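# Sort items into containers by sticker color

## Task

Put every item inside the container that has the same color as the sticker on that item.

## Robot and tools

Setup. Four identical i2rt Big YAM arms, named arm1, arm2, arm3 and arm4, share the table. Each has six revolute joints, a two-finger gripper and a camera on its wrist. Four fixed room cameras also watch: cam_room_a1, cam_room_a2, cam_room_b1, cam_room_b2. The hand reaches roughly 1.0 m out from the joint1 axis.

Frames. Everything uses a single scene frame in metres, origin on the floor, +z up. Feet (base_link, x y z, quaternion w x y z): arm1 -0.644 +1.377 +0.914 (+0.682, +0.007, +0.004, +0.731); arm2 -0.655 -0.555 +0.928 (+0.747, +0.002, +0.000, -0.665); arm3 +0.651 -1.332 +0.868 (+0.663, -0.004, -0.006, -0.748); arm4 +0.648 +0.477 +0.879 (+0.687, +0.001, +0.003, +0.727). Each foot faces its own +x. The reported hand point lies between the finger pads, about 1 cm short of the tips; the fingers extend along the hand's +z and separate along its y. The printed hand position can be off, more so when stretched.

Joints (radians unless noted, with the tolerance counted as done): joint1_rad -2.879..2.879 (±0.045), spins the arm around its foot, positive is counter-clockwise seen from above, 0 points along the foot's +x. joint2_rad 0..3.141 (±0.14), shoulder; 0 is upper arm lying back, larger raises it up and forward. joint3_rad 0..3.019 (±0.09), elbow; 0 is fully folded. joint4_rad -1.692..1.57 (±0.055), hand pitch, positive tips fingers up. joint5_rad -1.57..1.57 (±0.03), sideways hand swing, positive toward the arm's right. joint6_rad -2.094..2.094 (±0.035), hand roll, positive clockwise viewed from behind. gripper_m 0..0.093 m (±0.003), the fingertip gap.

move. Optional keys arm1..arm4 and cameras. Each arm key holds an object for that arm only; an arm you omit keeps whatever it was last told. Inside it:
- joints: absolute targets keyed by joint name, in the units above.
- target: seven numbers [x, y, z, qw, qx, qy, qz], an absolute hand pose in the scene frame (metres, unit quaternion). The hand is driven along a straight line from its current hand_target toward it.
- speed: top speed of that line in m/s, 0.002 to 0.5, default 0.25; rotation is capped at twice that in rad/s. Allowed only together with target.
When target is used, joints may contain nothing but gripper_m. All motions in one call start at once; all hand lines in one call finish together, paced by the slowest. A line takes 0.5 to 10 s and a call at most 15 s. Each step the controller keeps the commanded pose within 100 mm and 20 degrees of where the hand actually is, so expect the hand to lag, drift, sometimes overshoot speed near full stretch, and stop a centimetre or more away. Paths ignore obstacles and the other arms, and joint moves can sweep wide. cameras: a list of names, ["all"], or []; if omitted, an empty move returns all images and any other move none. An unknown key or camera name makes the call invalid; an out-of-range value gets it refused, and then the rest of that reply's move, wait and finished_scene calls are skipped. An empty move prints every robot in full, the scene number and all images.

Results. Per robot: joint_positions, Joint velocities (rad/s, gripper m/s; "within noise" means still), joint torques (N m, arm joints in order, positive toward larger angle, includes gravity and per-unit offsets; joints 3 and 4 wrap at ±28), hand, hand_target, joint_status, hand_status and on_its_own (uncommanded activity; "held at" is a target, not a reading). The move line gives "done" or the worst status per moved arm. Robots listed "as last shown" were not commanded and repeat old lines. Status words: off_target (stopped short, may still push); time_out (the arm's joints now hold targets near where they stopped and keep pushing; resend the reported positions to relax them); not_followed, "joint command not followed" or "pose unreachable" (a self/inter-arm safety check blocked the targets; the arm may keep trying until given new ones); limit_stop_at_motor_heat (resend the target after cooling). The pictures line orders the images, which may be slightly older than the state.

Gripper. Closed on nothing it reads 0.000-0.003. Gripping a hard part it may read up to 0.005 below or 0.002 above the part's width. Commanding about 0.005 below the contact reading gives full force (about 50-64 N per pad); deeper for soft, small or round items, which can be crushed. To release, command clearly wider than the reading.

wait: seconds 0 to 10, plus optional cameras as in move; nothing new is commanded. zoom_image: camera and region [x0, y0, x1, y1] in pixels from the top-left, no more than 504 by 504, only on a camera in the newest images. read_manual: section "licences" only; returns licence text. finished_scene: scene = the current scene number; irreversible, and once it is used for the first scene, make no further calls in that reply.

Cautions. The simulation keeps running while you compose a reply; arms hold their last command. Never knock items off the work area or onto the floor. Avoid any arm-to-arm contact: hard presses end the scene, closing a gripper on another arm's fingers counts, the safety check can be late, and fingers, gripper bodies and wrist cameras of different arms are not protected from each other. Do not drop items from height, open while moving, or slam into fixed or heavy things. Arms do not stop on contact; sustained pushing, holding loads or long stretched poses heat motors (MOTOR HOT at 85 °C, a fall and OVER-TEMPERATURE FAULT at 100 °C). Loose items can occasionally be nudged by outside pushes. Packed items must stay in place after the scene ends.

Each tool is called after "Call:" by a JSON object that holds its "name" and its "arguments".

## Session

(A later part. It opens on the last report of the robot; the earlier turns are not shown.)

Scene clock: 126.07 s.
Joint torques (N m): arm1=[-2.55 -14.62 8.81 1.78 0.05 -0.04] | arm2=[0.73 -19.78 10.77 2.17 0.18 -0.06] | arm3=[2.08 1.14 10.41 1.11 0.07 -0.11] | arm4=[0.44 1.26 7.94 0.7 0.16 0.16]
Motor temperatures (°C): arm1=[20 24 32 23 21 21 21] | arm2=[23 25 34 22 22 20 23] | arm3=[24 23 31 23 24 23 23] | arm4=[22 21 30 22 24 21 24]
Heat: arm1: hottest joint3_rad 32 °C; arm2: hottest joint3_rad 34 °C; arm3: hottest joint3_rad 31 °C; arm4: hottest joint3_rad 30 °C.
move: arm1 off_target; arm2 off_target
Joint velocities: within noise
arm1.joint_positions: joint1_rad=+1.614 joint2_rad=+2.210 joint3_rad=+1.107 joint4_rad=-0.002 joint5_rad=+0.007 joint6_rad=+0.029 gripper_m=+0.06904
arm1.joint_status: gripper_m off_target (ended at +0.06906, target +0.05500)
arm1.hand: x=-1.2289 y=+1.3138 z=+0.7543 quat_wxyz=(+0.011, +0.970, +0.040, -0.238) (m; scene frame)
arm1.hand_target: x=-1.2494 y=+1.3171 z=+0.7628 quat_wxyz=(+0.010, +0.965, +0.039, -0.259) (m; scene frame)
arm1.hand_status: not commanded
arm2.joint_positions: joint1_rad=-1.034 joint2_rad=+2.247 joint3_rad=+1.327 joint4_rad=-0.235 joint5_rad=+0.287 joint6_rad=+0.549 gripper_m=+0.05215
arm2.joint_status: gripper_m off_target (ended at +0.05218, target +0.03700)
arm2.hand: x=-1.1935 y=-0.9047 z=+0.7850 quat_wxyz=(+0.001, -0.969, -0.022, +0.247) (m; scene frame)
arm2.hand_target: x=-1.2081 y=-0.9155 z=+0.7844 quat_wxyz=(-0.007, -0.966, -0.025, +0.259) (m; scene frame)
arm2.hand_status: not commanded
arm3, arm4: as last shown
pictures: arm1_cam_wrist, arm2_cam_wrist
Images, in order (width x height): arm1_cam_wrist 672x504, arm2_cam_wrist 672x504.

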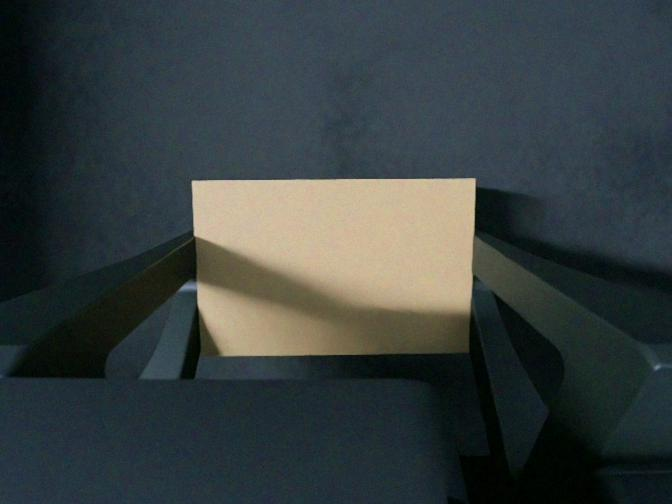

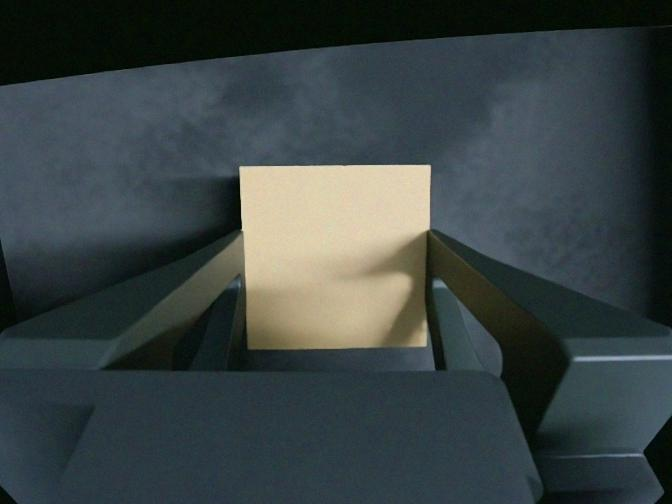

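Call:
{"name": "move", "arguments": {"arm1": {"target":[-1.125,1.322,0.96,-0.0104,-0.9651,-0.0387,0.2586],"speed":0.25}, "arm2": {"target":[-1.09,-0.912,0.97,0.0068,0.9656,0.0253,-0.2587],"speed":0.25}, "arm4": {"joints":{"joint1_rad":0.897}}, "cameras": ["arm1_cam_wrist","arm2_cam_wrist","cam_room_b1","cam_room_b2"]}}

Scene clock: 133.97 s.
Joint torques (N m): arm1=[-1.44 -9.23 8.92 0.84 0.11 0.11] | arm2=[1.03 -17.67 8.61 1.07 0.53 0.22] | arm3=[2.14 1.14 10.37 1.11 0.08 -0.11] | arm4=[1.2 1.55 7.84 0.62 0.13 0.15]
Motor temperatures (°C): arm1=[20 24 32 23 21 21 21] | arm2=[23 26 33 22 22 20 23] | arm3=[24 23 31 23 24 23 23] | arm4=[22 21 30 22 24 21 24]
Heat: arm1: hottest joint3_rad 32 °C; arm2: hottest joint3_rad 33 °C; arm3: hottest joint3_rad 31 °C; arm4: hottest joint3_rad 30 °C.
move: arm1 done; arm2 done; arm4 done
Joint velocities: within noise
arm1.joint_positions: joint1_rad=+1.614 joint2_rad=+1.546 joint3_rad=+0.811 joint4_rad=-0.322 joint5_rad=+0.015 joint6_rad=+0.031 gripper_m=+0.06904
arm1.joint_status: not commanded
arm1.hand: x=-1.1260 y=+1.3257 z=+0.9601 quat_wxyz=(+0.010, +0.964, +0.038, -0.261) (m; scene frame)
arm1.hand_target: x=-1.1249 y=+1.3221 z=+0.9599 quat_wxyz=(+0.010, +0.965, +0.039, -0.259) (m; scene frame)
arm1.hand_status: done (0.004 m and 0.3 deg from the pose sent, 0.231 m and 2.4 deg at the start)
arm2.joint_positions: joint1_rad=-0.899 joint2_rad=+1.757 joint3_rad=+1.127 joint4_rad=-0.513 joint5_rad=+0.338 joint6_rad=+0.654 gripper_m=+0.05215
arm2.joint_status: not commanded
arm2.hand: x=-1.0953 y=-0.9162 z=+0.9742 quat_wxyz=(-0.013, -0.964, -0.030, +0.265) (m; scene frame)
arm2.hand_target: x=-1.0900 y=-0.9121 z=+0.9701 quat_wxyz=(-0.007, -0.966, -0.026, +0.259) (m; scene frame)
arm2.hand_status: done (0.008 m and 1.1 deg from the pose sent, 0.212 m and 1.7 deg at the start)
arm3: as last shown
arm4.joint_positions: joint1_rad=+0.893 joint2_rad=+0.609 joint3_rad=+1.390 joint4_rad=-1.537 joint5_rad=-0.001 joint6_rad=-0.012 gripper_m=+0.09212
arm4.joint_status: all done
arm4.hand: x=+0.4864 y=+0.5968 z=+1.3812 quat_wxyz=(-0.121, +0.875, -0.276, -0.378) (m; scene frame)
arm4.hand_target: x=+0.4913 y=+0.5925 z=+1.3848 quat_wxyz=(-0.119, +0.873, -0.280, -0.382) (m; scene frame)
arm4.hand_status: not commanded
pictures: arm1_cam_wrist, arm2_cam_wrist, cam_room_b1, cam_room_b2
Images, in order (width x height): arm1_cam_wrist 672x504, arm2_cam_wrist 672x504, cam_room_b1 672x504, cam_room_b2 672x504.

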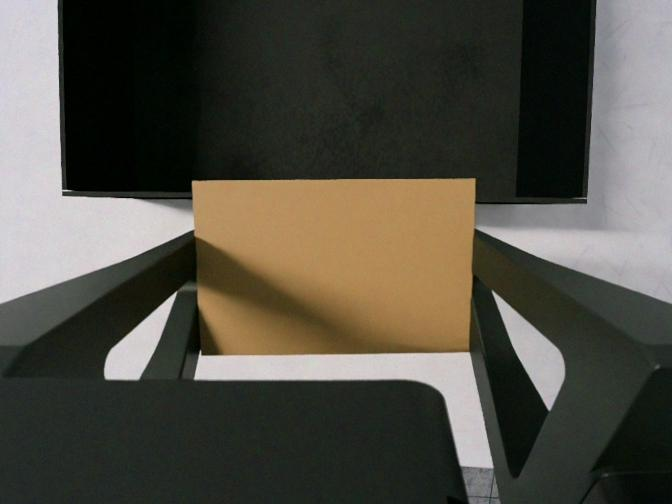

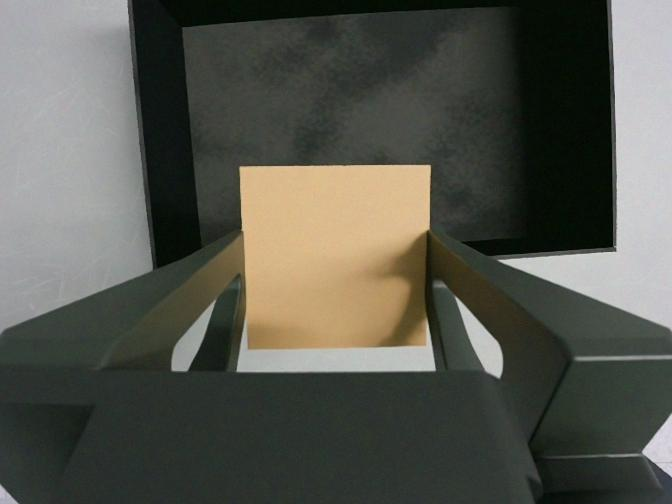

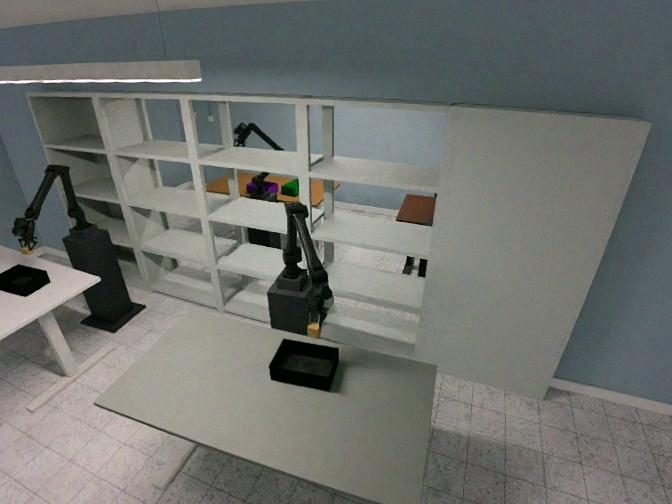

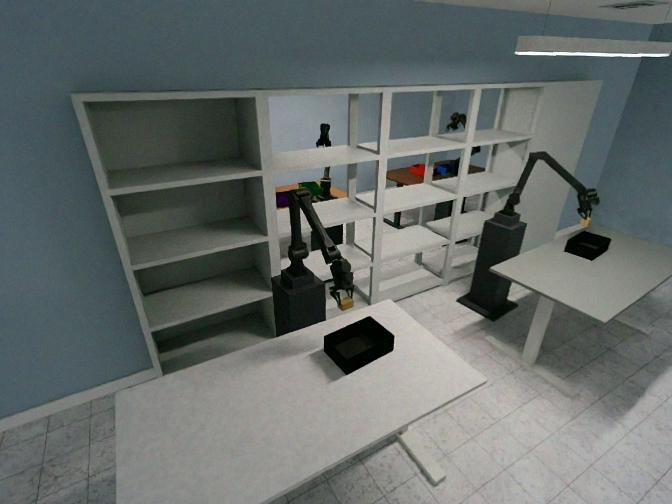

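Call:
{"name": "move", "arguments": {"arm1": {"joints":{"joint2_rad":0.7,"joint3_rad":1.4,"joint4_rad":0.1,"joint5_rad":0,"joint6_rad":0}}, "arm2": {"joints":{"joint2_rad":0.7,"joint3_rad":1.4,"joint4_rad":0.1,"joint5_rad":0,"joint6_rad":0}}, "arm4": {"joints":{"joint2_rad":0.944,"joint3_rad":0.874,"joint4_rad":-0.977}}, "cameras": ["arm1_cam_wrist","arm2_cam_wrist","cam_room_b1","cam_room_b2"]}}

Call:
{"name": "zoom_image", "arguments": {"camera": "cam_room_b2", "region": [260, 120, 400, 240]}}

Call:
{"name": "zoom_image", "arguments": {"camera": "cam_room_b1", "region": [240, 150, 380, 270]}}

Scene clock: 145.70 s.
Joint torques (N m): arm1=[-1.03 3.25 10.55 1.02 -0.09 -0.02] | arm2=[0.91 -0.44 8.72 1.31 -0.18 -0.07] | arm3=[2.08 1.14 10.43 1.07 0.07 -0.11] | arm4=[1.14 -6.3 10.41 1.46 0.14 0.14]
Motor temperatures (°C): arm1=[20 24 32 23 21 21 22] | arm2=[23 26 32 22 22 20 24] | arm3=[24 23 31 23 24 23 23] | arm4=[22 21 30 22 24 21 24]
Heat: arm1: hottest joint3_rad 32 °C; arm2: hottest joint3_rad 32 °C; arm3: hottest joint3_rad 31 °C; arm4: hottest joint3_rad 30 °C.
move: arm1 done; arm2 done; arm4 done
Joint velocities: within noise
arm1.joint_positions: joint1_rad=+1.614 joint2_rad=+0.705 joint3_rad=+1.382 joint4_rad=+0.100 joint5_rad=+0.002 joint6_rad=+0.008 gripper_m=+0.06904
arm1.joint_status: all done
arm1.hand: x=-0.8809 y=+1.3476 z=+1.7587 quat_wxyz=(+0.054, +0.379, +0.021, -0.924) (m; scene frame)
arm1.hand_target: x=-0.8698 y=+1.3465 z=+1.7681 quat_wxyz=(+0.055, +0.368, +0.024, -0.928) (m; scene frame)
arm1.hand_status: not commanded
arm2.joint_positions: joint1_rad=-0.898 joint2_rad=+0.703 joint3_rad=+1.405 joint4_rad=+0.107 joint5_rad=+0.004 joint6_rad=+0.015 gripper_m=+0.05215
arm2.joint_status: all done
arm2.hand: x=-0.8264 y=-0.7275 z=+1.7804 quat_wxyz=(-0.362, -0.346, -0.140, +0.854) (m; scene frame)
arm2.hand_target: x=-0.8265 y=-0.7293 z=+1.7776 quat_wxyz=(-0.357, -0.348, -0.146, +0.854) (m; scene frame)
arm2.hand_status: not commanded
arm3: as last shown
arm4.joint_positions: joint1_rad=+0.893 joint2_rad=+0.948 joint3_rad=+0.857 joint4_rad=-0.993 joint5_rad=-0.001 joint6_rad=-0.012 gripper_m=+0.09212
arm4.joint_status: all done
arm4.hand: x=+0.3626 y=+0.6836 z=+1.1035 quat_wxyz=(-0.072, +0.925, -0.292, -0.231) (m; scene frame)
arm4.hand_target: x=+0.3558 y=+0.6869 z=+1.1156 quat_wxyz=(-0.077, +0.920, -0.294, -0.249) (m; scene frame)
arm4.hand_status: not commanded
pictures: arm1_cam_wrist, arm2_cam_wrist, cam_room_b1, cam_room_b2
Images, in order (width x height): arm1_cam_wrist 672x504, arm2_cam_wrist 672x504, cam_room_b1 672x504, cam_room_b2 672x504.

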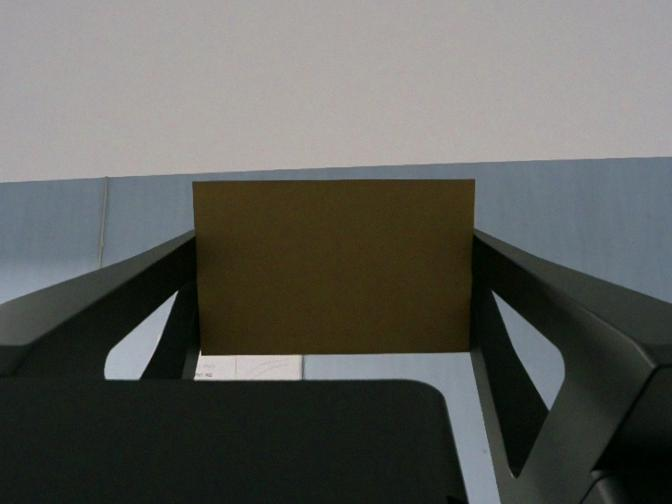

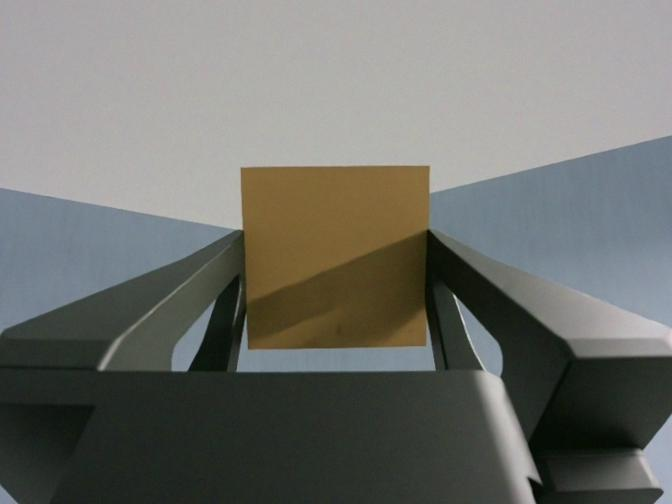

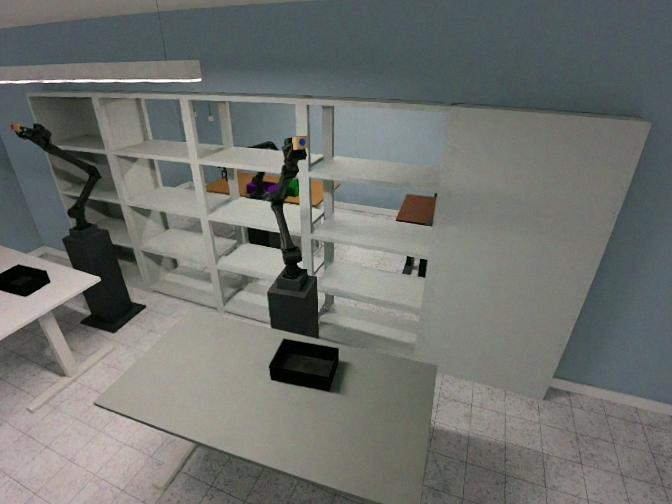

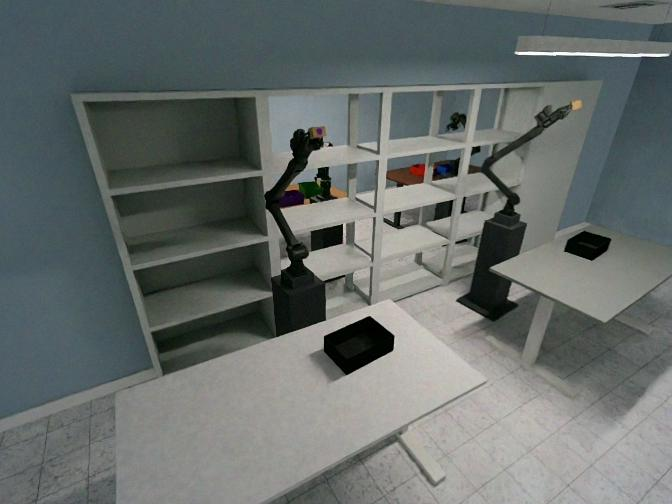

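Scaled by 3.600.

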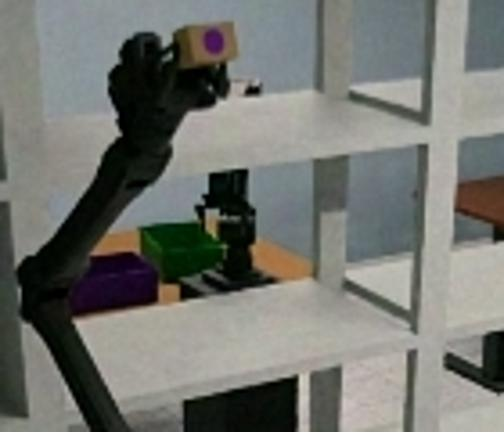

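Scaled by 3.600.

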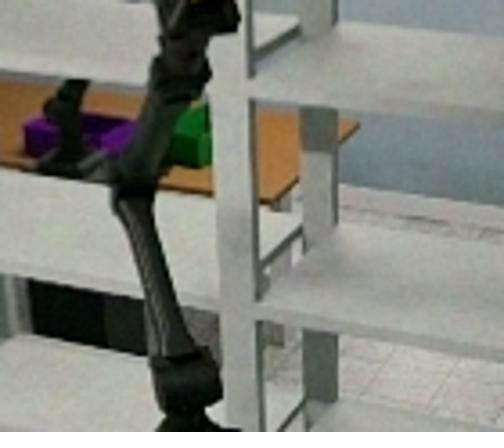

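Call:
{"name": "zoom_image", "arguments": {"camera": "cam_room_b1", "region": [280, 125, 325, 165]}}

Call:
{"name": "zoom_image", "arguments": {"camera": "cam_room_b1", "region": [0, 110, 50, 150]}}

Call:
{"name": "zoom_image", "arguments": {"camera": "cam_room_b2", "region": [295, 115, 345, 155]}}

Scaled by 11.200.

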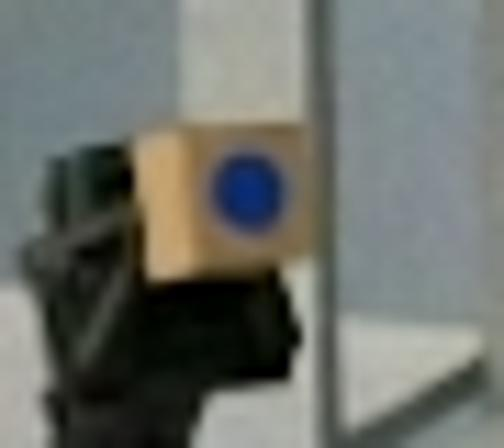

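Scaled by 10.080.

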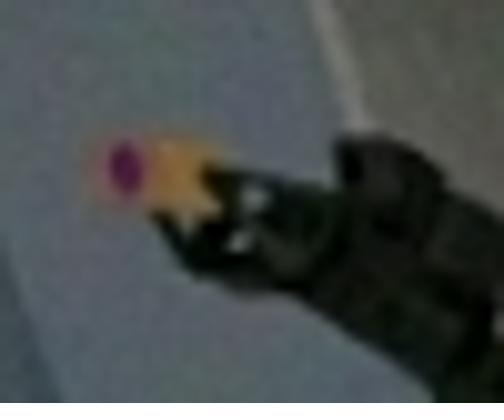

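Scaled by 10.080.

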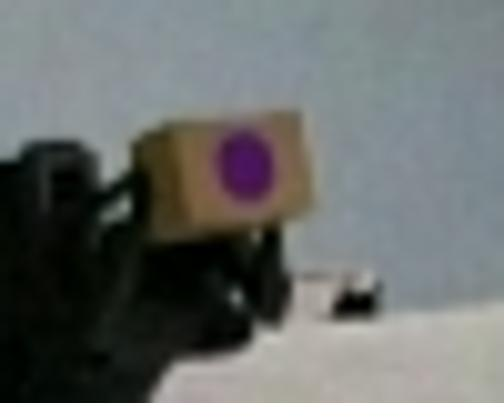

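Call:
{"name": "move", "arguments": {"arm1": {"joints":{"joint1_rad":-2.25,"joint2_rad":0.6,"joint3_rad":1.4,"joint4_rad":-1.55}}, "arm2": {"joints":{"joint1_rad":0.918,"joint2_rad":0.6,"joint3_rad":1.4,"joint4_rad":-1.55}}, "arm3": {"joints":{"joint1_rad":-1.986}}}}

Call:
{"name": "move", "arguments": {"arm1": {"joints":{"joint2_rad":0.948,"joint3_rad":0.84,"joint4_rad":-0.939}}, "arm2": {"joints":{"joint2_rad":0.948,"joint3_rad":0.84,"joint4_rad":-0.939}}, "arm3": {"joints":{"joint2_rad":0.944,"joint3_rad":0.874,"joint4_rad":-0.977}}, "cameras": ["arm1_cam_wrist","arm2_cam_wrist","arm4_cam_wrist","arm3_cam_wrist"]}}

Scene clock: 162.70 s.
Joint torques (N m): arm1=[-1.96 2.9 10.59 1.21 -0.01 -0.01] | arm2=[1.03 0.67 9.01 1.74 -0.01 -0.08] | arm3=[0.44 0.91 10.48 1.09 -0.02 -0.11] | arm4=[1.14 -6.01 10.36 1.37 0.1 0.17]
Motor temperatures (°C): arm1=[20 24 32 23 21 21 22] | arm2=[23 25 32 22 22 20 24] | arm3=[24 23 31 23 24 23 23] | arm4=[22 22 31 22 24 21 24]
Heat: arm1: hottest joint3_rad 32 °C; arm2: hottest joint3_rad 32 °C; arm3: hottest joint3_rad 31 °C; arm4: hottest joint3_rad 31 °C.
move: arm1 done; arm2 done; arm3 done
Joint velocities: within noise
arm1.joint_positions: joint1_rad=-2.242 joint2_rad=+0.606 joint3_rad=+1.382 joint4_rad=-1.542 joint5_rad=+0.002 joint6_rad=+0.006 gripper_m=+0.06904
arm1.joint_status: all done
arm1.hand: x=-0.4711 y=+1.2615 z=+1.4084 quat_wxyz=(-0.366, -0.276, -0.881, +0.117) (m; scene frame)
arm1.hand_target: x=-0.4762 y=+1.2637 z=+1.4166 quat_wxyz=(-0.374, -0.275, -0.878, +0.121) (m; scene frame)
arm1.hand_status: not commanded
arm2.joint_positions: joint1_rad=+0.913 joint2_rad=+0.605 joint3_rad=+1.400 joint4_rad=-1.539 joint5_rad=+0.000 joint6_rad=+0.014 gripper_m=+0.05216
arm2.joint_status: all done
arm2.hand: x=-0.4856 y=-0.6599 z=+1.4345 quat_wxyz=(-0.388, -0.252, -0.881, +0.103) (m; scene frame)
arm2.hand_target: x=-0.4885 y=-0.6570 z=+1.4334 quat_wxyz=(-0.385, -0.244, -0.884, +0.104) (m; scene frame)
arm2.hand_status: not commanded
arm3.joint_positions: joint1_rad=-1.975 joint2_rad=+0.609 joint3_rad=+1.369 joint4_rad=-1.542 joint5_rad=+0.001 joint6_rad=+0.005 gripper_m=+0.09206
arm3.joint_status: all done
arm3.hand: x=+0.4750 y=-1.2227 z=+1.3571 quat_wxyz=(+0.093, -0.892, +0.244, +0.369) (m; scene frame)
arm3.hand_target: x=+0.4827 y=-1.2246 z=+1.3712 quat_wxyz=(+0.100, -0.885, +0.245, +0.382) (m; scene frame)
arm3.hand_status: not commanded
arm4: as last shown
pictures: none

Scene clock: 164.03 s.
Joint torques (N m): arm1=[-2.26 -3.49 13.05 1.73 -0.07 0.03] | arm2=[1.26 -7.18 11.51 2.55 -0.01 -0.07] | arm3=[0.5 -5.83 10.1 1.59 0 -0.11] | arm4=[1.32 -6.36 10.22 1.37 0.1 0.18]
Motor temperatures (°C): arm1=[20 24 32 23 21 21 22] | arm2=[23 25 32 22 22 20 24] | arm3=[24 23 31 23 24 23 23] | arm4=[22 22 31 22 24 21 24]
Heat: arm1: hottest joint3_rad 32 °C; arm2: hottest joint3_rad 32 °C; arm3: hottest joint3_rad 31 °C; arm4: hottest joint3_rad 31 °C.
move: arm1 done; arm2 done; arm3 done
Joint velocities: within noise
arm1.joint_positions: joint1_rad=-2.242 joint2_rad=+0.956 joint3_rad=+0.822 joint4_rad=-0.956 joint5_rad=+0.002 joint6_rad=+0.006 gripper_m=+0.06904
arm1.joint_status: all done
arm1.hand: x=-0.3509 y=+1.1765 z=+1.1171 quat_wxyz=(-0.220, -0.291, -0.928, +0.072) (m; scene frame)
arm1.hand_target: x=-0.3457 y=+1.1701 z=+1.1305 quat_wxyz=(-0.239, -0.290, -0.923, +0.079) (m; scene frame)
arm1.hand_status: not commanded
arm2.joint_positions: joint1_rad=+0.913 joint2_rad=+0.957 joint3_rad=+0.840 joint4_rad=-0.959 joint5_rad=+0.000 joint6_rad=+0.014 gripper_m=+0.05216
arm2.joint_status: all done
arm2.hand: x=-0.3503 y=-0.7400 z=+1.1444 quat_wxyz=(-0.237, -0.266, -0.932, +0.062) (m; scene frame)
arm2.hand_target: x=-0.3463 y=-0.7402 z=+1.1499 quat_wxyz=(-0.250, -0.256, -0.931, +0.067) (m; scene frame)
arm2.hand_status: not commanded
arm3.joint_positions: joint1_rad=-1.975 joint2_rad=+0.945 joint3_rad=+0.869 joint4_rad=-0.991 joint5_rad=+0.001 joint6_rad=+0.005 gripper_m=+0.09206
arm3.joint_status: all done
arm3.hand: x=+0.3432 y=-1.1498 z=+1.0957 quat_wxyz=(+0.058, -0.935, +0.255, +0.238) (m; scene frame)
arm3.hand_target: x=+0.3416 y=-1.1443 z=+1.1001 quat_wxyz=(+0.062, -0.932, +0.257, +0.247) (m; scene frame)
arm3.hand_status: not commanded
arm4: as last shown
pictures: arm1_cam_wrist, arm2_cam_wrist, arm3_cam_wrist, arm4_cam_wrist
Images, in order (width x height): arm1_cam_wrist 672x504, arm2_cam_wrist 672x504, arm3_cam_wrist 672x504, arm4_cam_wrist 672x504.

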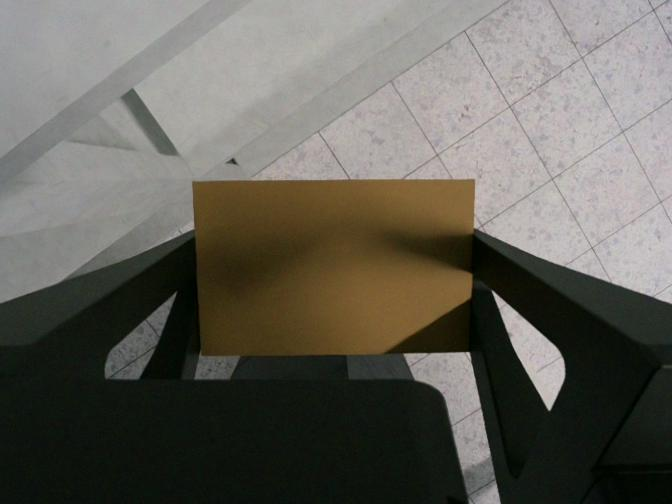

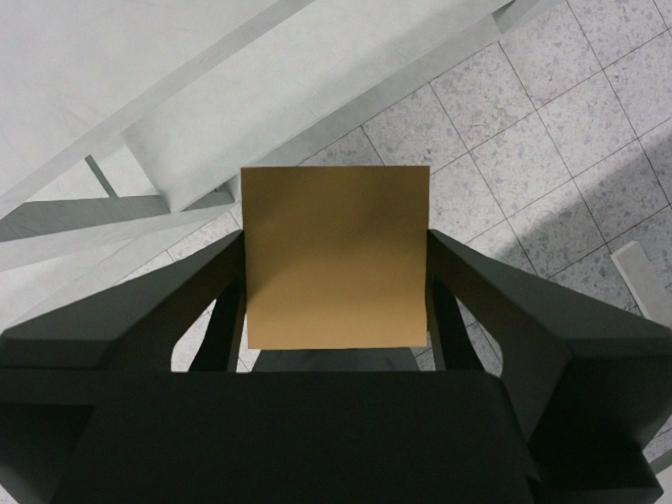

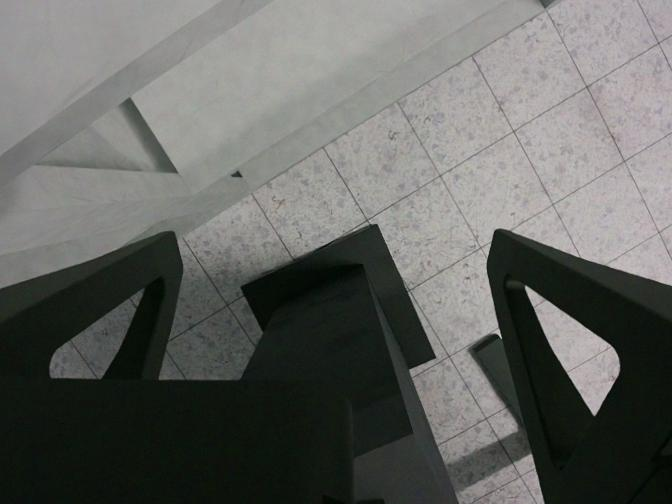

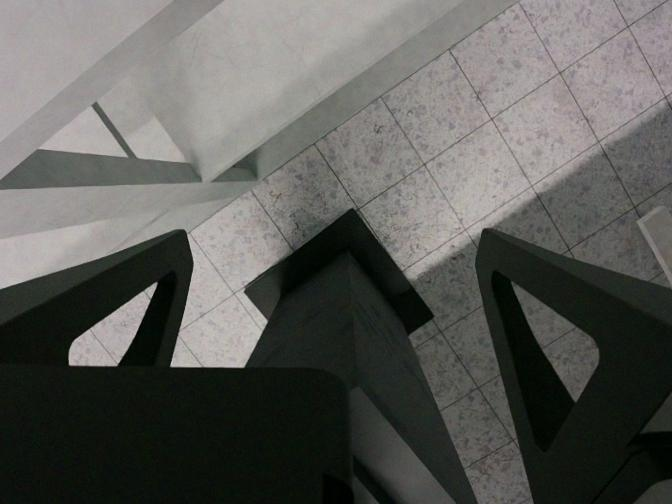

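Call:
{"name": "move", "arguments": {"arm1": {"target":[0.004,0.931,1.14,0.2469,0.2897,0.9215,-0.0776],"speed":0.25}, "arm2": {"target":[0.006,-0.951,1.14,0.2495,0.2565,0.9312,-0.0687],"speed":0.25}, "cameras": ["arm1_cam_wrist","arm2_cam_wrist"]}}

Scene clock: 169.97 s.
Joint torques (N m): arm1=[-1.73 -19.37 17.84 0.77 -0.04 0.08] | arm2=[1.14 -22.07 17.22 1.18 0.15 -0.09] | arm3=[0.56 -5.89 10.04 1.55 -0.01 -0.09] | arm4=[1.55 -5.89 10.36 1.33 0.1 0.18]
Motor temperatures (°C): arm1=[20 24 33 23 21 21 22] | arm2=[23 25 32 22 22 20 24] | arm3=[24 23 31 23 24 23 23] | arm4=[22 22 31 22 24 21 24]
Heat: arm1: hottest joint3_rad 33 °C; arm2: hottest joint3_rad 32 °C; arm3: hottest joint3_rad 31 °C; arm4: hottest joint3_rad 31 °C.
move: arm1 off_target; arm2 off_target
Joint velocities: within noise
arm1.joint_positions: joint1_rad=-2.242 joint2_rad=+2.100 joint3_rad=+2.109 joint4_rad=-1.096 joint5_rad=-0.002 joint6_rad=+0.006 gripper_m=+0.06904
arm1.joint_status: not commanded
arm1.hand: x=-0.0073 y=+0.9407 z=+1.1101 quat_wxyz=(-0.222, -0.291, -0.928, +0.071) (m; scene frame)
arm1.hand_target: x=+0.0023 y=+0.9321 z=+1.1402 quat_wxyz=(-0.248, -0.290, -0.921, +0.078) (m; scene frame)
arm1.hand_status: off_target (0.033 m and 3.1 deg from the pose sent, 0.432 m and 3.3 deg at the start)
arm2.joint_positions: joint1_rad=+0.913 joint2_rad=+2.046 joint3_rad=+1.991 joint4_rad=-1.022 joint5_rad=+0.000 joint6_rad=+0.014 gripper_m=+0.05216
arm2.joint_status: not commanded
arm2.hand: x=-0.0090 y=-0.9451 z=+1.1250 quat_wxyz=(-0.237, -0.266, -0.932, +0.062) (m; scene frame)
arm2.hand_target: x=+0.0049 y=-0.9503 z=+1.1399 quat_wxyz=(-0.250, -0.257, -0.931, +0.069) (m; scene frame)
arm2.hand_status: off_target (0.022 m and 2.0 deg from the pose sent, 0.414 m and 2.0 deg at the start)
arm3, arm4: as last shown
pictures: arm1_cam_wrist, arm2_cam_wrist
Images, in order (width x height): arm1_cam_wrist 672x504, arm2_cam_wrist 672x504.

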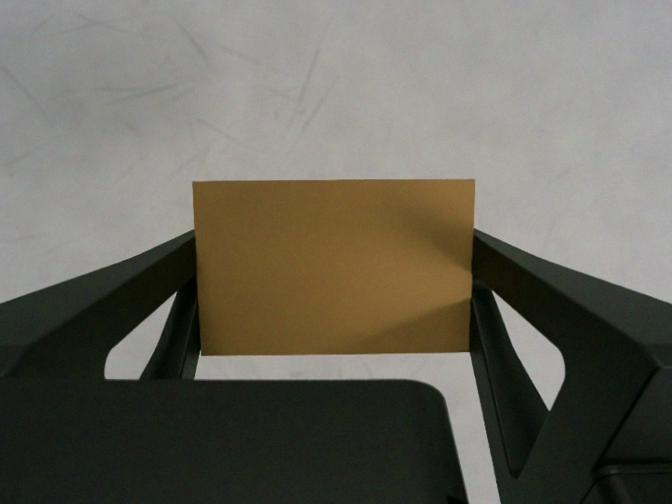

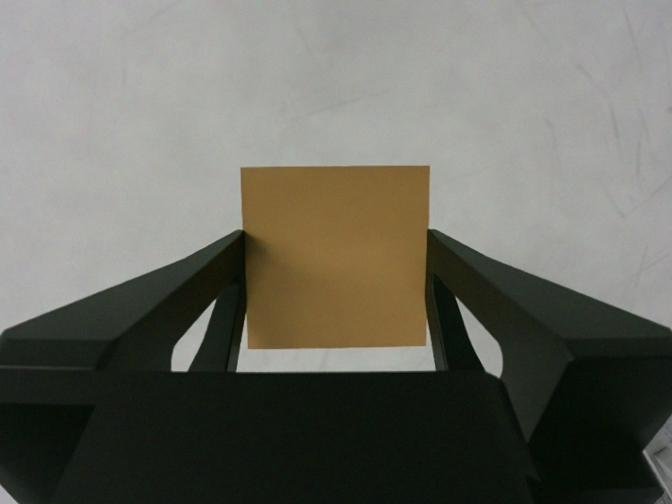

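Call:
{"name": "move", "arguments": {"arm1": {"target":[0.004,0.931,1.072,0.2469,0.2897,0.9215,-0.0776],"speed":0.1}, "arm2": {"target":[0.006,-0.951,1.088,0.2495,0.2565,0.9312,-0.0687],"speed":0.1}}}

Call:
{"name": "move", "arguments": {"arm1": {"target":[0.004,0.931,1.054,0.2469,0.2897,0.9215,-0.0776],"speed":0.05}, "arm2": {"target":[0.006,-0.951,1.072,0.2495,0.2565,0.9312,-0.0687],"speed":0.05}}}

Scene clock: 175.80 s.
Joint torques (N m): arm1=[-2.26 -18.9 11.97 1.84 -0.05 0.08] | arm2=[1.08 -21.77 10.93 2.63 0.13 -0.09] | arm3=[0.67 -5.83 10.03 1.58 0 -0.1] | arm4=[0.85 -5.48 10.21 1.29 0.12 0.16]
Motor temperatures (°C): arm1=[20 24 34 23 21 21 22] | arm2=[23 26 33 22 22 20 24] | arm3=[24 23 31 23 24 23 23] | arm4=[22 22 31 22 24 21 24]
Heat: arm1: hottest joint3_rad 34 °C; arm2: hottest joint3_rad 33 °C; arm3: hottest joint3_rad 31 °C; arm4: hottest joint3_rad 31 °C.
move: arm1 done; arm2 off_target
Joint velocities: within noise
arm1.joint_positions: joint1_rad=-2.242 joint2_rad=+2.108 joint3_rad=+2.017 joint4_rad=-0.956 joint5_rad=-0.002 joint6_rad=+0.006 gripper_m=+0.06904
arm1.joint_status: not commanded
arm1.hand: x=+0.0001 y=+0.9353 z=+1.0742 quat_wxyz=(-0.240, -0.289, -0.924, +0.076) (m; scene frame)
arm1.hand_target: x=+0.0039 y=+0.9310 z=+1.0722 quat_wxyz=(-0.247, -0.290, -0.921, +0.078) (m; scene frame)
arm1.hand_status: done (0.006 m and 0.8 deg from the pose sent, 0.041 m and 3.1 deg at the start)
arm2.joint_positions: joint1_rad=+0.913 joint2_rad=+2.055 joint3_rad=+1.957 joint4_rad=-0.932 joint5_rad=+0.000 joint6_rad=+0.013 gripper_m=+0.05216
arm2.joint_status: not commanded
arm2.hand: x=+0.0008 y=-0.9509 z=+1.1118 quat_wxyz=(-0.258, -0.264, -0.927, +0.068) (m; scene frame)
arm2.hand_target: x=+0.0052 y=-0.9506 z=+1.0883 quat_wxyz=(-0.249, -0.257, -0.931, +0.069) (m; scene frame)
arm2.hand_status: off_target (0.024 m and 1.4 deg from the pose sent, 0.040 m and 2.0 deg at the start)
arm3, arm4: as last shown
pictures: none

Scene clock: 176.77 s.
Joint torques (N m): arm1=[-2.02 -18.84 11.73 1.83 -0.05 0.04] | arm2=[1.14 -21.54 10.63 2.69 0.12 -0.08] | arm3=[0.56 -5.95 9.98 1.58 0 -0.1] | arm4=[1.49 -6.18 10.32 1.35 0.11 0.15]
Motor temperatures (°C): arm1=[20 24 34 23 21 21 22] | arm2=[23 26 33 22 22 20 24] | arm3=[24 23 31 23 24 23 23] | arm4=[22 22 31 22 24 21 24]
Heat: arm1: hottest joint3_rad 34 °C; arm2: hottest joint3_rad 33 °C; arm3: hottest joint3_rad 31 °C; arm4: hottest joint3_rad 31 °C.
move: arm1 done; arm2 off_target
Joint velocities: within noise
arm1.joint_positions: joint1_rad=-2.242 joint2_rad=+2.111 joint3_rad=+1.984 joint4_rad=-0.913 joint5_rad=-0.002 joint6_rad=+0.006 gripper_m=+0.06904
arm1.joint_status: not commanded
arm1.hand: x=+0.0005 y=+0.9349 z=+1.0609 quat_wxyz=(-0.243, -0.289, -0.923, +0.077) (m; scene frame)
arm1.hand_target: x=+0.0039 y=+0.9311 z=+1.0541 quat_wxyz=(-0.247, -0.290, -0.921, +0.078) (m; scene frame)
arm1.hand_status: done (0.009 m and 0.4 deg from the pose sent, 0.021 m and 0.8 deg at the start)
arm2.joint_positions: joint1_rad=+0.913 joint2_rad=+2.058 joint3_rad=+1.929 joint4_rad=-0.894 joint5_rad=+0.000 joint6_rad=+0.013 gripper_m=+0.05216
arm2.joint_status: not commanded
arm2.hand: x=+0.0016 y=-0.9514 z=+1.1005 quat_wxyz=(-0.261, -0.264, -0.926, +0.069) (m; scene frame)
arm2.hand_target: x=+0.0050 y=-0.9505 z=+1.0725 quat_wxyz=(-0.250, -0.257, -0.931, +0.069) (m; scene frame)
arm2.hand_status: off_target (0.029 m and 1.7 deg from the pose sent, 0.040 m and 1.4 deg at the start)
arm3, arm4: as last shown
pictures: none

Call:
{"name": "move", "arguments": {"arm1": {"target":[0.004,0.931,1.030,0.2469,0.2897,0.9215,-0.0776],"speed":0.06}, "arm2": {"target":[0.006,-0.951,1.040,0.2495,0.2565,0.9312,-0.0687],"speed":0.06}}}

Call:
{"name": "move", "arguments": {"arm1": {"target":[0.004,0.931,1.018,0.2469,0.2897,0.9215,-0.0776],"speed":0.04}, "arm2": {"target":[0.006,-0.951,1.027,0.2495,0.2565,0.9312,-0.0687],"speed":0.04}, "cameras": ["arm1_cam_wrist","arm2_cam_wrist"]}}

Scene clock: 184.17 s.
Joint torques (N m): arm1=[-2.61 -19.37 11.77 1.8 -0.03 0.04] | arm2=[1.03 -22.01 10.73 2.62 0.12 -0.08] | arm3=[0.5 -5.77 10.04 1.61 -0.01 -0.1] | arm4=[1.49 -6.18 10.24 1.26 0.11 0.16]
Motor temperatures (°C): arm1=[20 25 35 23 21 21 22] | arm2=[23 26 32 22 22 20 24] | arm3=[24 23 31 23 24 23 23] | arm4=[22 22 32 22 24 21 24]
Heat: arm1: hottest joint3_rad 35 °C; arm2: hottest joint3_rad 32 °C; arm3: hottest joint3_rad 31 °C; arm4: hottest joint3_rad 32 °C.
move: arm1 done; arm2 off_target
Joint velocities: within noise
arm1.joint_positions: joint1_rad=-2.242 joint2_rad=+2.127 joint3_rad=+1.942 joint4_rad=-0.859 joint5_rad=-0.002 joint6_rad=+0.006 gripper_m=+0.06904
arm1.joint_status: not commanded
arm1.hand: x=+0.0004 y=+0.9348 z=+1.0343 quat_wxyz=(-0.242, -0.289, -0.923, +0.077) (m; scene frame)
arm1.hand_target: x=+0.0039 y=+0.9310 z=+1.0300 quat_wxyz=(-0.247, -0.290, -0.921, +0.078) (m; scene frame)
arm1.hand_status: done (0.007 m and 0.6 deg from the pose sent, 0.031 m and 0.4 deg at the start)
arm2.joint_positions: joint1_rad=+0.913 joint2_rad=+2.083 joint3_rad=+1.874 joint4_rad=-0.822 joint5_rad=+0.000 joint6_rad=+0.013 gripper_m=+0.05216
arm2.joint_status: not commanded
arm2.hand: x=+0.0025 y=-0.9517 z=+1.0638 quat_wxyz=(-0.258, -0.264, -0.927, +0.068) (m; scene frame)
arm2.hand_target: x=+0.0052 y=-0.9506 z=+1.0401 quat_wxyz=(-0.249, -0.257, -0.931, +0.069) (m; scene frame)
arm2.hand_status: off_target (0.024 m and 1.4 deg from the pose sent, 0.060 m and 1.7 deg at the start)
arm3, arm4: as last shown
pictures: none

Scene clock: 185.13 s.
Joint torques (N m): arm1=[-2.37 -18.32 11.43 1.92 -0.03 0.04] | arm2=[1.08 -21.19 10.28 2.67 0.11 -0.09] | arm3=[0.56 -5.95 10.02 1.58 -0.01 -0.1] | arm4=[0.91 -5.6 10.26 1.39 0.1 0.14]
Motor temperatures (°C): arm1=[20 25 34 23 21 21 22] | arm2=[23 26 33 22 22 20 24] | arm3=[24 23 31 23 24 23 23] | arm4=[22 22 32 22 24 21 24]
Heat: arm1: hottest joint3_rad 34 °C; arm2: hottest joint3_rad 33 °C; arm3: hottest joint3_rad 31 °C; arm4: hottest joint3_rad 32 °C.
move: arm1 done; arm2 off_target
Joint velocities: within noise
arm1.joint_positions: joint1_rad=-2.242 joint2_rad=+2.131 joint3_rad=+1.925 joint4_rad=-0.832 joint5_rad=-0.002 joint6_rad=+0.006 gripper_m=+0.06904
arm1.joint_status: not commanded
arm1.hand: x=+0.0009 y=+0.9343 z=+1.0262 quat_wxyz=(-0.244, -0.289, -0.922, +0.078) (m; scene frame)
arm1.hand_target: x=+0.0038 y=+0.9311 z=+1.0181 quat_wxyz=(-0.247, -0.290, -0.921, +0.078) (m; scene frame)
arm1.hand_status: done (0.009 m and 0.3 deg from the pose sent, 0.017 m and 0.6 deg at the start)
arm2.joint_positions: joint1_rad=+0.913 joint2_rad=+2.084 joint3_rad=+1.858 joint4_rad=-0.793 joint5_rad=+0.000 joint6_rad=+0.013 gripper_m=+0.05216
arm2.joint_status: not commanded
arm2.hand: x=+0.0037 y=-0.9525 z=+1.0587 quat_wxyz=(-0.264, -0.264, -0.925, +0.070) (m; scene frame)
arm2.hand_target: x=+0.0048 y=-0.9504 z=+1.0276 quat_wxyz=(-0.249, -0.257, -0.931, +0.069) (m; scene frame)
arm2.hand_status: off_target (0.032 m and 1.9 deg from the pose sent, 0.037 m and 1.4 deg at the start)
arm3, arm4: as last shown
pictures: arm1_cam_wrist, arm2_cam_wrist
Images, in order (width x height): arm1_cam_wrist 672x504, arm2_cam_wrist 672x504.

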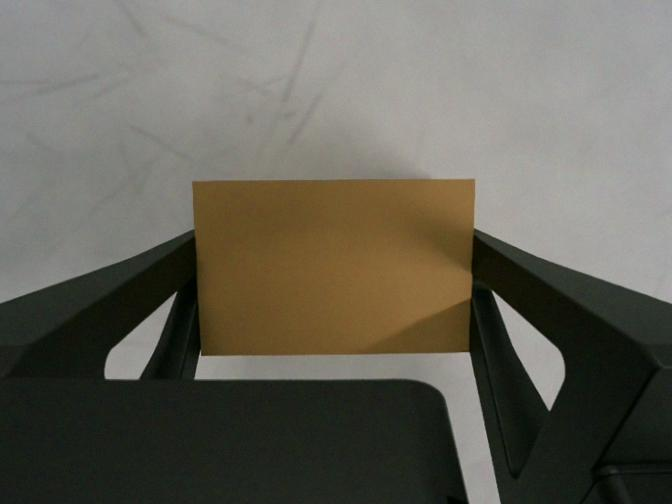

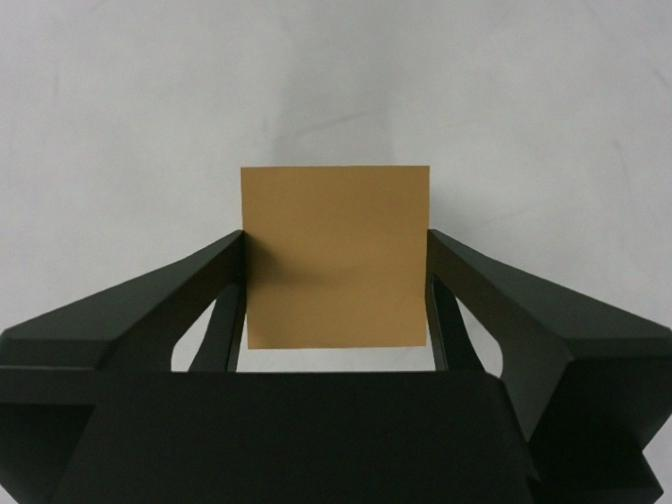

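Call:
{"name": "move", "arguments": {"arm1": {"target":[0.004,0.931,1.010,0.2469,0.2897,0.9215,-0.0776],"speed":0.04}, "arm2": {"target":[0.006,-0.951,1.018,0.2495,0.2565,0.9312,-0.0687],"speed":0.04}}}

Call:
{"name": "move", "arguments": {"arm1": {"target":[0.004,0.931,1.003,0.2469,0.2897,0.9215,-0.0776],"speed":0.04}, "arm2": {"target":[0.006,-0.951,1.010,0.2495,0.2565,0.9312,-0.0687],"speed":0.04}, "cameras": ["arm1_cam_wrist","arm2_cam_wrist"]}}

Scene clock: 189.97 s.
Joint torques (N m): arm1=[-1.96 -18.37 10.8 1.7 0.01 0.08] | arm2=[1.14 -20.84 9.72 2.67 0.11 -0.07] | arm3=[0.5 -5.95 10.02 1.61 -0.02 -0.1] | arm4=[1.26 -5.95 10.41 1.25 0.12 0.15]
Motor temperatures (°C): arm1=[20 25 34 23 21 21 22] | arm2=[23 26 33 22 22 20 24] | arm3=[24 23 31 23 24 23 23] | arm4=[22 22 32 22 24 21 24]
Heat: arm1: hottest joint3_rad 34 °C; arm2: hottest joint3_rad 33 °C; arm3: hottest joint3_rad 31 °C; arm4: hottest joint3_rad 32 °C.
move: arm1 off_target; arm2 off_target
Joint velocities: within noise
arm1.joint_positions: joint1_rad=-2.242 joint2_rad=+2.131 joint3_rad=+1.919 joint4_rad=-0.814 joint5_rad=-0.003 joint6_rad=+0.006 gripper_m=+0.06904
arm1.joint_status: not commanded
arm1.hand: x=+0.0028 y=+0.9332 z=+1.0258 quat_wxyz=(-0.250, -0.288, -0.921, +0.079) (m; scene frame)
arm1.hand_target: x=+0.0036 y=+0.9313 z=+1.0101 quat_wxyz=(-0.247, -0.290, -0.921, +0.077) (m; scene frame)
arm1.hand_status: off_target (0.016 m and 0.5 deg from the pose sent, 0.017 m and 0.3 deg at the start)
arm2.joint_positions: joint1_rad=+0.913 joint2_rad=+2.084 joint3_rad=+1.851 joint4_rad=-0.773 joint5_rad=+0.000 joint6_rad=+0.012 gripper_m=+0.05216
arm2.joint_status: not commanded
arm2.hand: x=+0.0055 y=-0.9536 z=+1.0577 quat_wxyz=(-0.270, -0.263, -0.924, +0.071) (m; scene frame)
arm2.hand_target: x=+0.0044 y=-0.9502 z=+1.0188 quat_wxyz=(-0.249, -0.257, -0.931, +0.069) (m; scene frame)
arm2.hand_status: off_target (0.040 m and 2.6 deg from the pose sent, 0.041 m and 1.9 deg at the start)
arm3: as last shown
arm4.joint_positions: joint1_rad=+0.893 joint2_rad=+0.948 joint3_rad=+0.857 joint4_rad=-0.993 joint5_rad=-0.001 joint6_rad=-0.012 gripper_m=+0.09212
arm4.joint_status: not commanded
arm4.hand: x=+0.3626 y=+0.6836 z=+1.1035 quat_wxyz=(-0.072, +0.925, -0.292, -0.231) (m; scene frame)
arm4.hand_target: x=+0.3558 y=+0.6869 z=+1.1156 quat_wxyz=(-0.077, +0.920, -0.294, -0.249) (m; scene frame)
arm4.hand_status: not commanded
pictures: none

Scene clock: 190.93 s.
Joint torques (N m): arm1=[-2.26 -17.79 10.32 1.74 0.01 0.07] | arm2=[1.08 -20.31 9.24 2.67 0.06 -0.06] | arm3=[0.56 -5.71 9.98 1.59 0 -0.11] | arm4=[1.2 -6.24 10.33 1.4 0.15 0.17]
Motor temperatures (°C): arm1=[20 25 34 23 21 21 22] | arm2=[23 26 33 22 22 20 24] | arm3=[24 23 31 23 24 23 23] | arm4=[22 22 32 22 24 21 24]
Heat: arm1: hottest joint3_rad 34 °C; arm2: hottest joint3_rad 33 °C; arm3: hottest joint3_rad 31 °C; arm4: hottest joint3_rad 32 °C.
move: arm1 off_target; arm2 off_target
Joint velocities: within noise
arm1.joint_positions: joint1_rad=-2.242 joint2_rad=+2.131 joint3_rad=+1.915 joint4_rad=-0.798 joint5_rad=-0.003 joint6_rad=+0.006 gripper_m=+0.06904
arm1.joint_status: not commanded
arm1.hand: x=+0.0046 y=+0.9321 z=+1.0256 quat_wxyz=(-0.256, -0.288, -0.919, +0.080) (m; scene frame)
arm1.hand_target: x=+0.0035 y=+0.9313 z=+1.0034 quat_wxyz=(-0.247, -0.290, -0.921, +0.078) (m; scene frame)
arm1.hand_status: off_target (0.023 m and 1.1 deg from the pose sent, 0.023 m and 0.5 deg at the start)
arm2.joint_positions: joint1_rad=+0.913 joint2_rad=+2.084 joint3_rad=+1.845 joint4_rad=-0.755 joint5_rad=+0.001 joint6_rad=+0.011 gripper_m=+0.05216
arm2.joint_status: not commanded
arm2.hand: x=+0.0071 y=-0.9547 z=+1.0571 quat_wxyz=(-0.275, -0.262, -0.922, +0.073) (m; scene frame)
arm2.hand_target: x=+0.0039 y=-0.9499 z=+1.0112 quat_wxyz=(-0.249, -0.257, -0.931, +0.069) (m; scene frame)
arm2.hand_status: off_target (0.047 m and 3.2 deg from the pose sent, 0.048 m and 2.6 deg at the start)
arm3, arm4: as last shown
pictures: arm1_cam_wrist, arm2_cam_wrist
Images, in order (width x height): arm1_cam_wrist 672x504, arm2_cam_wrist 672x504.

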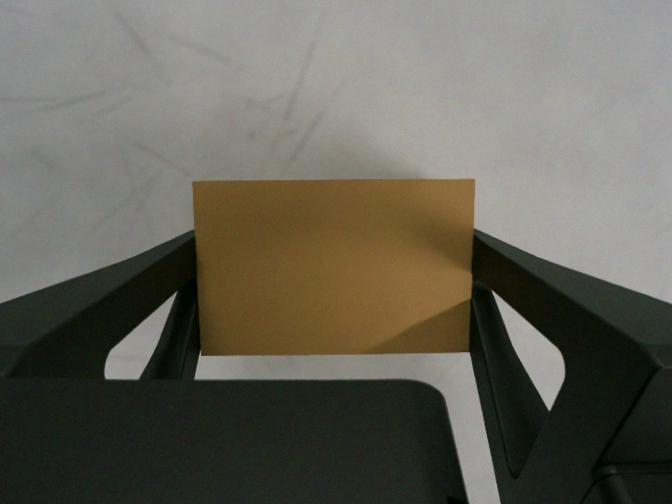

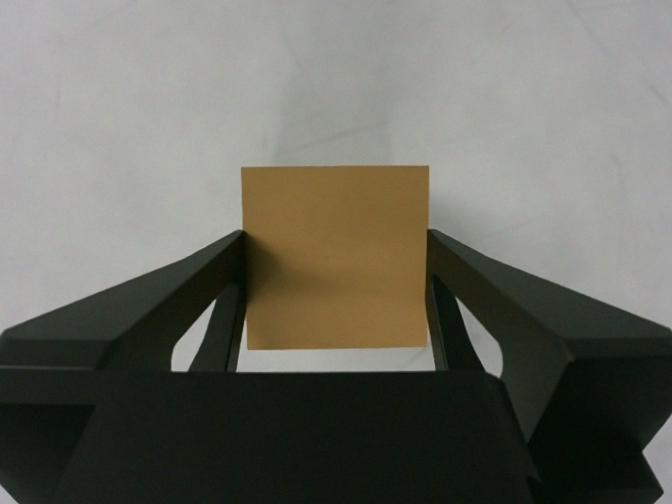

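Call:
{"name": "move", "arguments": {"arm1": {"target":[0.004,0.931,1.020,0.2469,0.2897,0.9215,-0.0776],"speed":0.05}, "arm2": {"target":[0.006,-0.951,1.038,0.2495,0.2565,0.9312,-0.0687],"speed":0.05}}}

Call:
{"name": "move", "arguments": {"arm1": {"joints":{"gripper_m":0.092}}, "arm2": {"joints":{"gripper_m":0.085}}, "cameras": ["arm1_cam_wrist","arm2_cam_wrist"]}}

Scene clock: 198.37 s.
Joint torques (N m): arm1=[-2.14 -18.61 12.63 0.62 0.04 0.07] | arm2=[1.08 -21.83 12.9 0.49 0.06 -0.02] | arm3=[0.56 -5.89 10.02 1.58 0 -0.1] | arm4=[0.79 -6.07 10.25 1.42 0.12 0.13]
Motor temperatures (°C): arm1=[20 26 34 23 21 21 22] | arm2=[23 27 32 22 22 20 24] | arm3=[24 23 31 23 24 23 23] | arm4=[22 22 32 22 24 21 24]
Heat: arm1: hottest joint3_rad 34 °C; arm2: hottest joint3_rad 32 °C; arm3: hottest joint3_rad 31 °C; arm4: hottest joint3_rad 32 °C.
move: arm1 done; arm2 off_target
Joint velocities: within noise
arm1.joint_positions: joint1_rad=-2.242 joint2_rad=+2.131 joint3_rad=+1.915 joint4_rad=-0.799 joint5_rad=-0.003 joint6_rad=+0.006 gripper_m=+0.06904
arm1.joint_status: not commanded
arm1.hand: x=+0.0043 y=+0.9322 z=+1.0254 quat_wxyz=(-0.255, -0.288, -0.920, +0.080) (m; scene frame)
arm1.hand_target: x=+0.0039 y=+0.9310 z=+1.0201 quat_wxyz=(-0.247, -0.290, -0.921, +0.078) (m; scene frame)
arm1.hand_status: done (0.006 m and 1.0 deg from the pose sent, 0.006 m and 1.1 deg at the start)
arm2.joint_positions: joint1_rad=+0.913 joint2_rad=+2.084 joint3_rad=+1.845 joint4_rad=-0.763 joint5_rad=+0.001 joint6_rad=+0.007 gripper_m=+0.05216
arm2.joint_status: not commanded
arm2.hand: x=+0.0057 y=-0.9539 z=+1.0560 quat_wxyz=(-0.271, -0.261, -0.924, +0.073) (m; scene frame)
arm2.hand_target: x=+0.0056 y=-0.9508 z=+1.0382 quat_wxyz=(-0.250, -0.257, -0.931, +0.069) (m; scene frame)
arm2.hand_status: off_target (0.018 m and 2.7 deg from the pose sent, 0.019 m and 3.2 deg at the start)
arm3.joint_positions: joint1_rad=-1.975 joint2_rad=+0.945 joint3_rad=+0.869 joint4_rad=-0.991 joint5_rad=+0.001 joint6_rad=+0.005 gripper_m=+0.09206
arm3.joint_status: not commanded
arm3.hand: x=+0.3432 y=-1.1498 z=+1.0957 quat_wxyz=(+0.058, -0.935, +0.255, +0.238) (m; scene frame)
arm3.hand_target: x=+0.3416 y=-1.1443 z=+1.1001 quat_wxyz=(+0.062, -0.932, +0.257, +0.247) (m; scene frame)
arm3.hand_status: not commanded
arm4: as last shown
pictures: none

Scene clock: 198.90 s.
Joint torques (N m): arm1=[-1.79 -18.78 12.6 0.83 0.01 0.07] | arm2=[1.08 -21.83 12.89 1.22 0.07 -0.02] | arm3=[0.5 -5.77 9.99 1.62 -0.02 -0.11] | arm4=[1.14 -6.36 10.29 1.36 0.12 0.16]
Motor temperatures (°C): arm1=[20 26 34 23 21 21 22] | arm2=[23 27 32 22 22 20 24] | arm3=[24 23 31 23 24 23 23] | arm4=[22 22 32 22 24 21 24]
Heat: arm1: hottest joint3_rad 34 °C; arm2: hottest joint3_rad 32 °C; arm3: hottest joint3_rad 31 °C; arm4: hottest joint3_rad 32 °C.
move: arm1 done; arm2 done
Joint velocities: within noise
arm1.joint_positions: joint1_rad=-2.242 joint2_rad=+2.132 joint3_rad=+1.915 joint4_rad=-0.809 joint5_rad=-0.003 joint6_rad=+0.006 gripper_m=+0.09196
arm1.joint_status: all done
arm1.hand: x=+0.0026 y=+0.9334 z=+1.0233 quat_wxyz=(-0.250, -0.288, -0.921, +0.079) (m; scene frame)
arm1.hand_target: x=+0.0040 y=+0.9310 z=+1.0202 quat_wxyz=(-0.247, -0.290, -0.921, +0.078) (m; scene frame)
arm1.hand_status: not commanded
arm2.joint_positions: joint1_rad=+0.913 joint2_rad=+2.086 joint3_rad=+1.845 joint4_rad=-0.782 joint5_rad=+0.001 joint6_rad=+0.007 gripper_m=+0.08493
arm2.joint_status: all done
arm2.hand: x=+0.0022 y=-0.9518 z=+1.0515 quat_wxyz=(-0.261, -0.261, -0.927, +0.070) (m; scene frame)
arm2.hand_target: x=+0.0056 y=-0.9508 z=+1.0382 quat_wxyz=(-0.250, -0.256, -0.931, +0.069) (m; scene frame)
arm2.hand_status: not commanded
arm3, arm4: as last shown
pictures: arm1_cam_wrist, arm2_cam_wrist
Images, in order (width x height): arm1_cam_wrist 672x504, arm2_cam_wrist 672x504.

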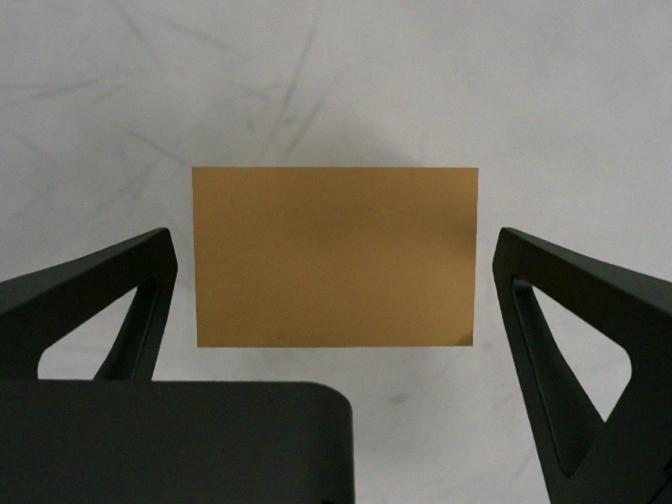

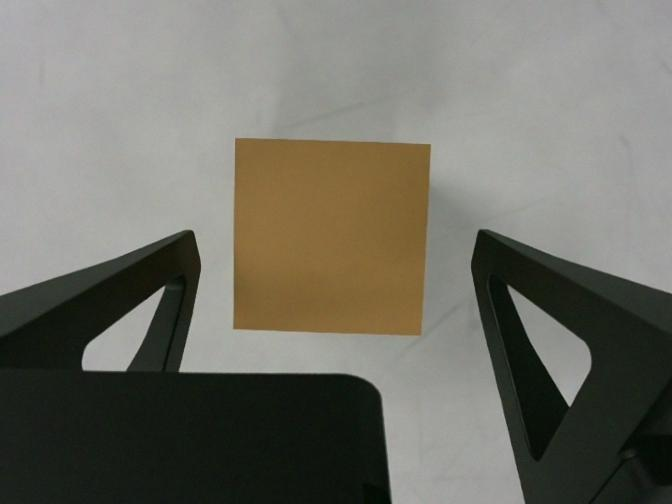

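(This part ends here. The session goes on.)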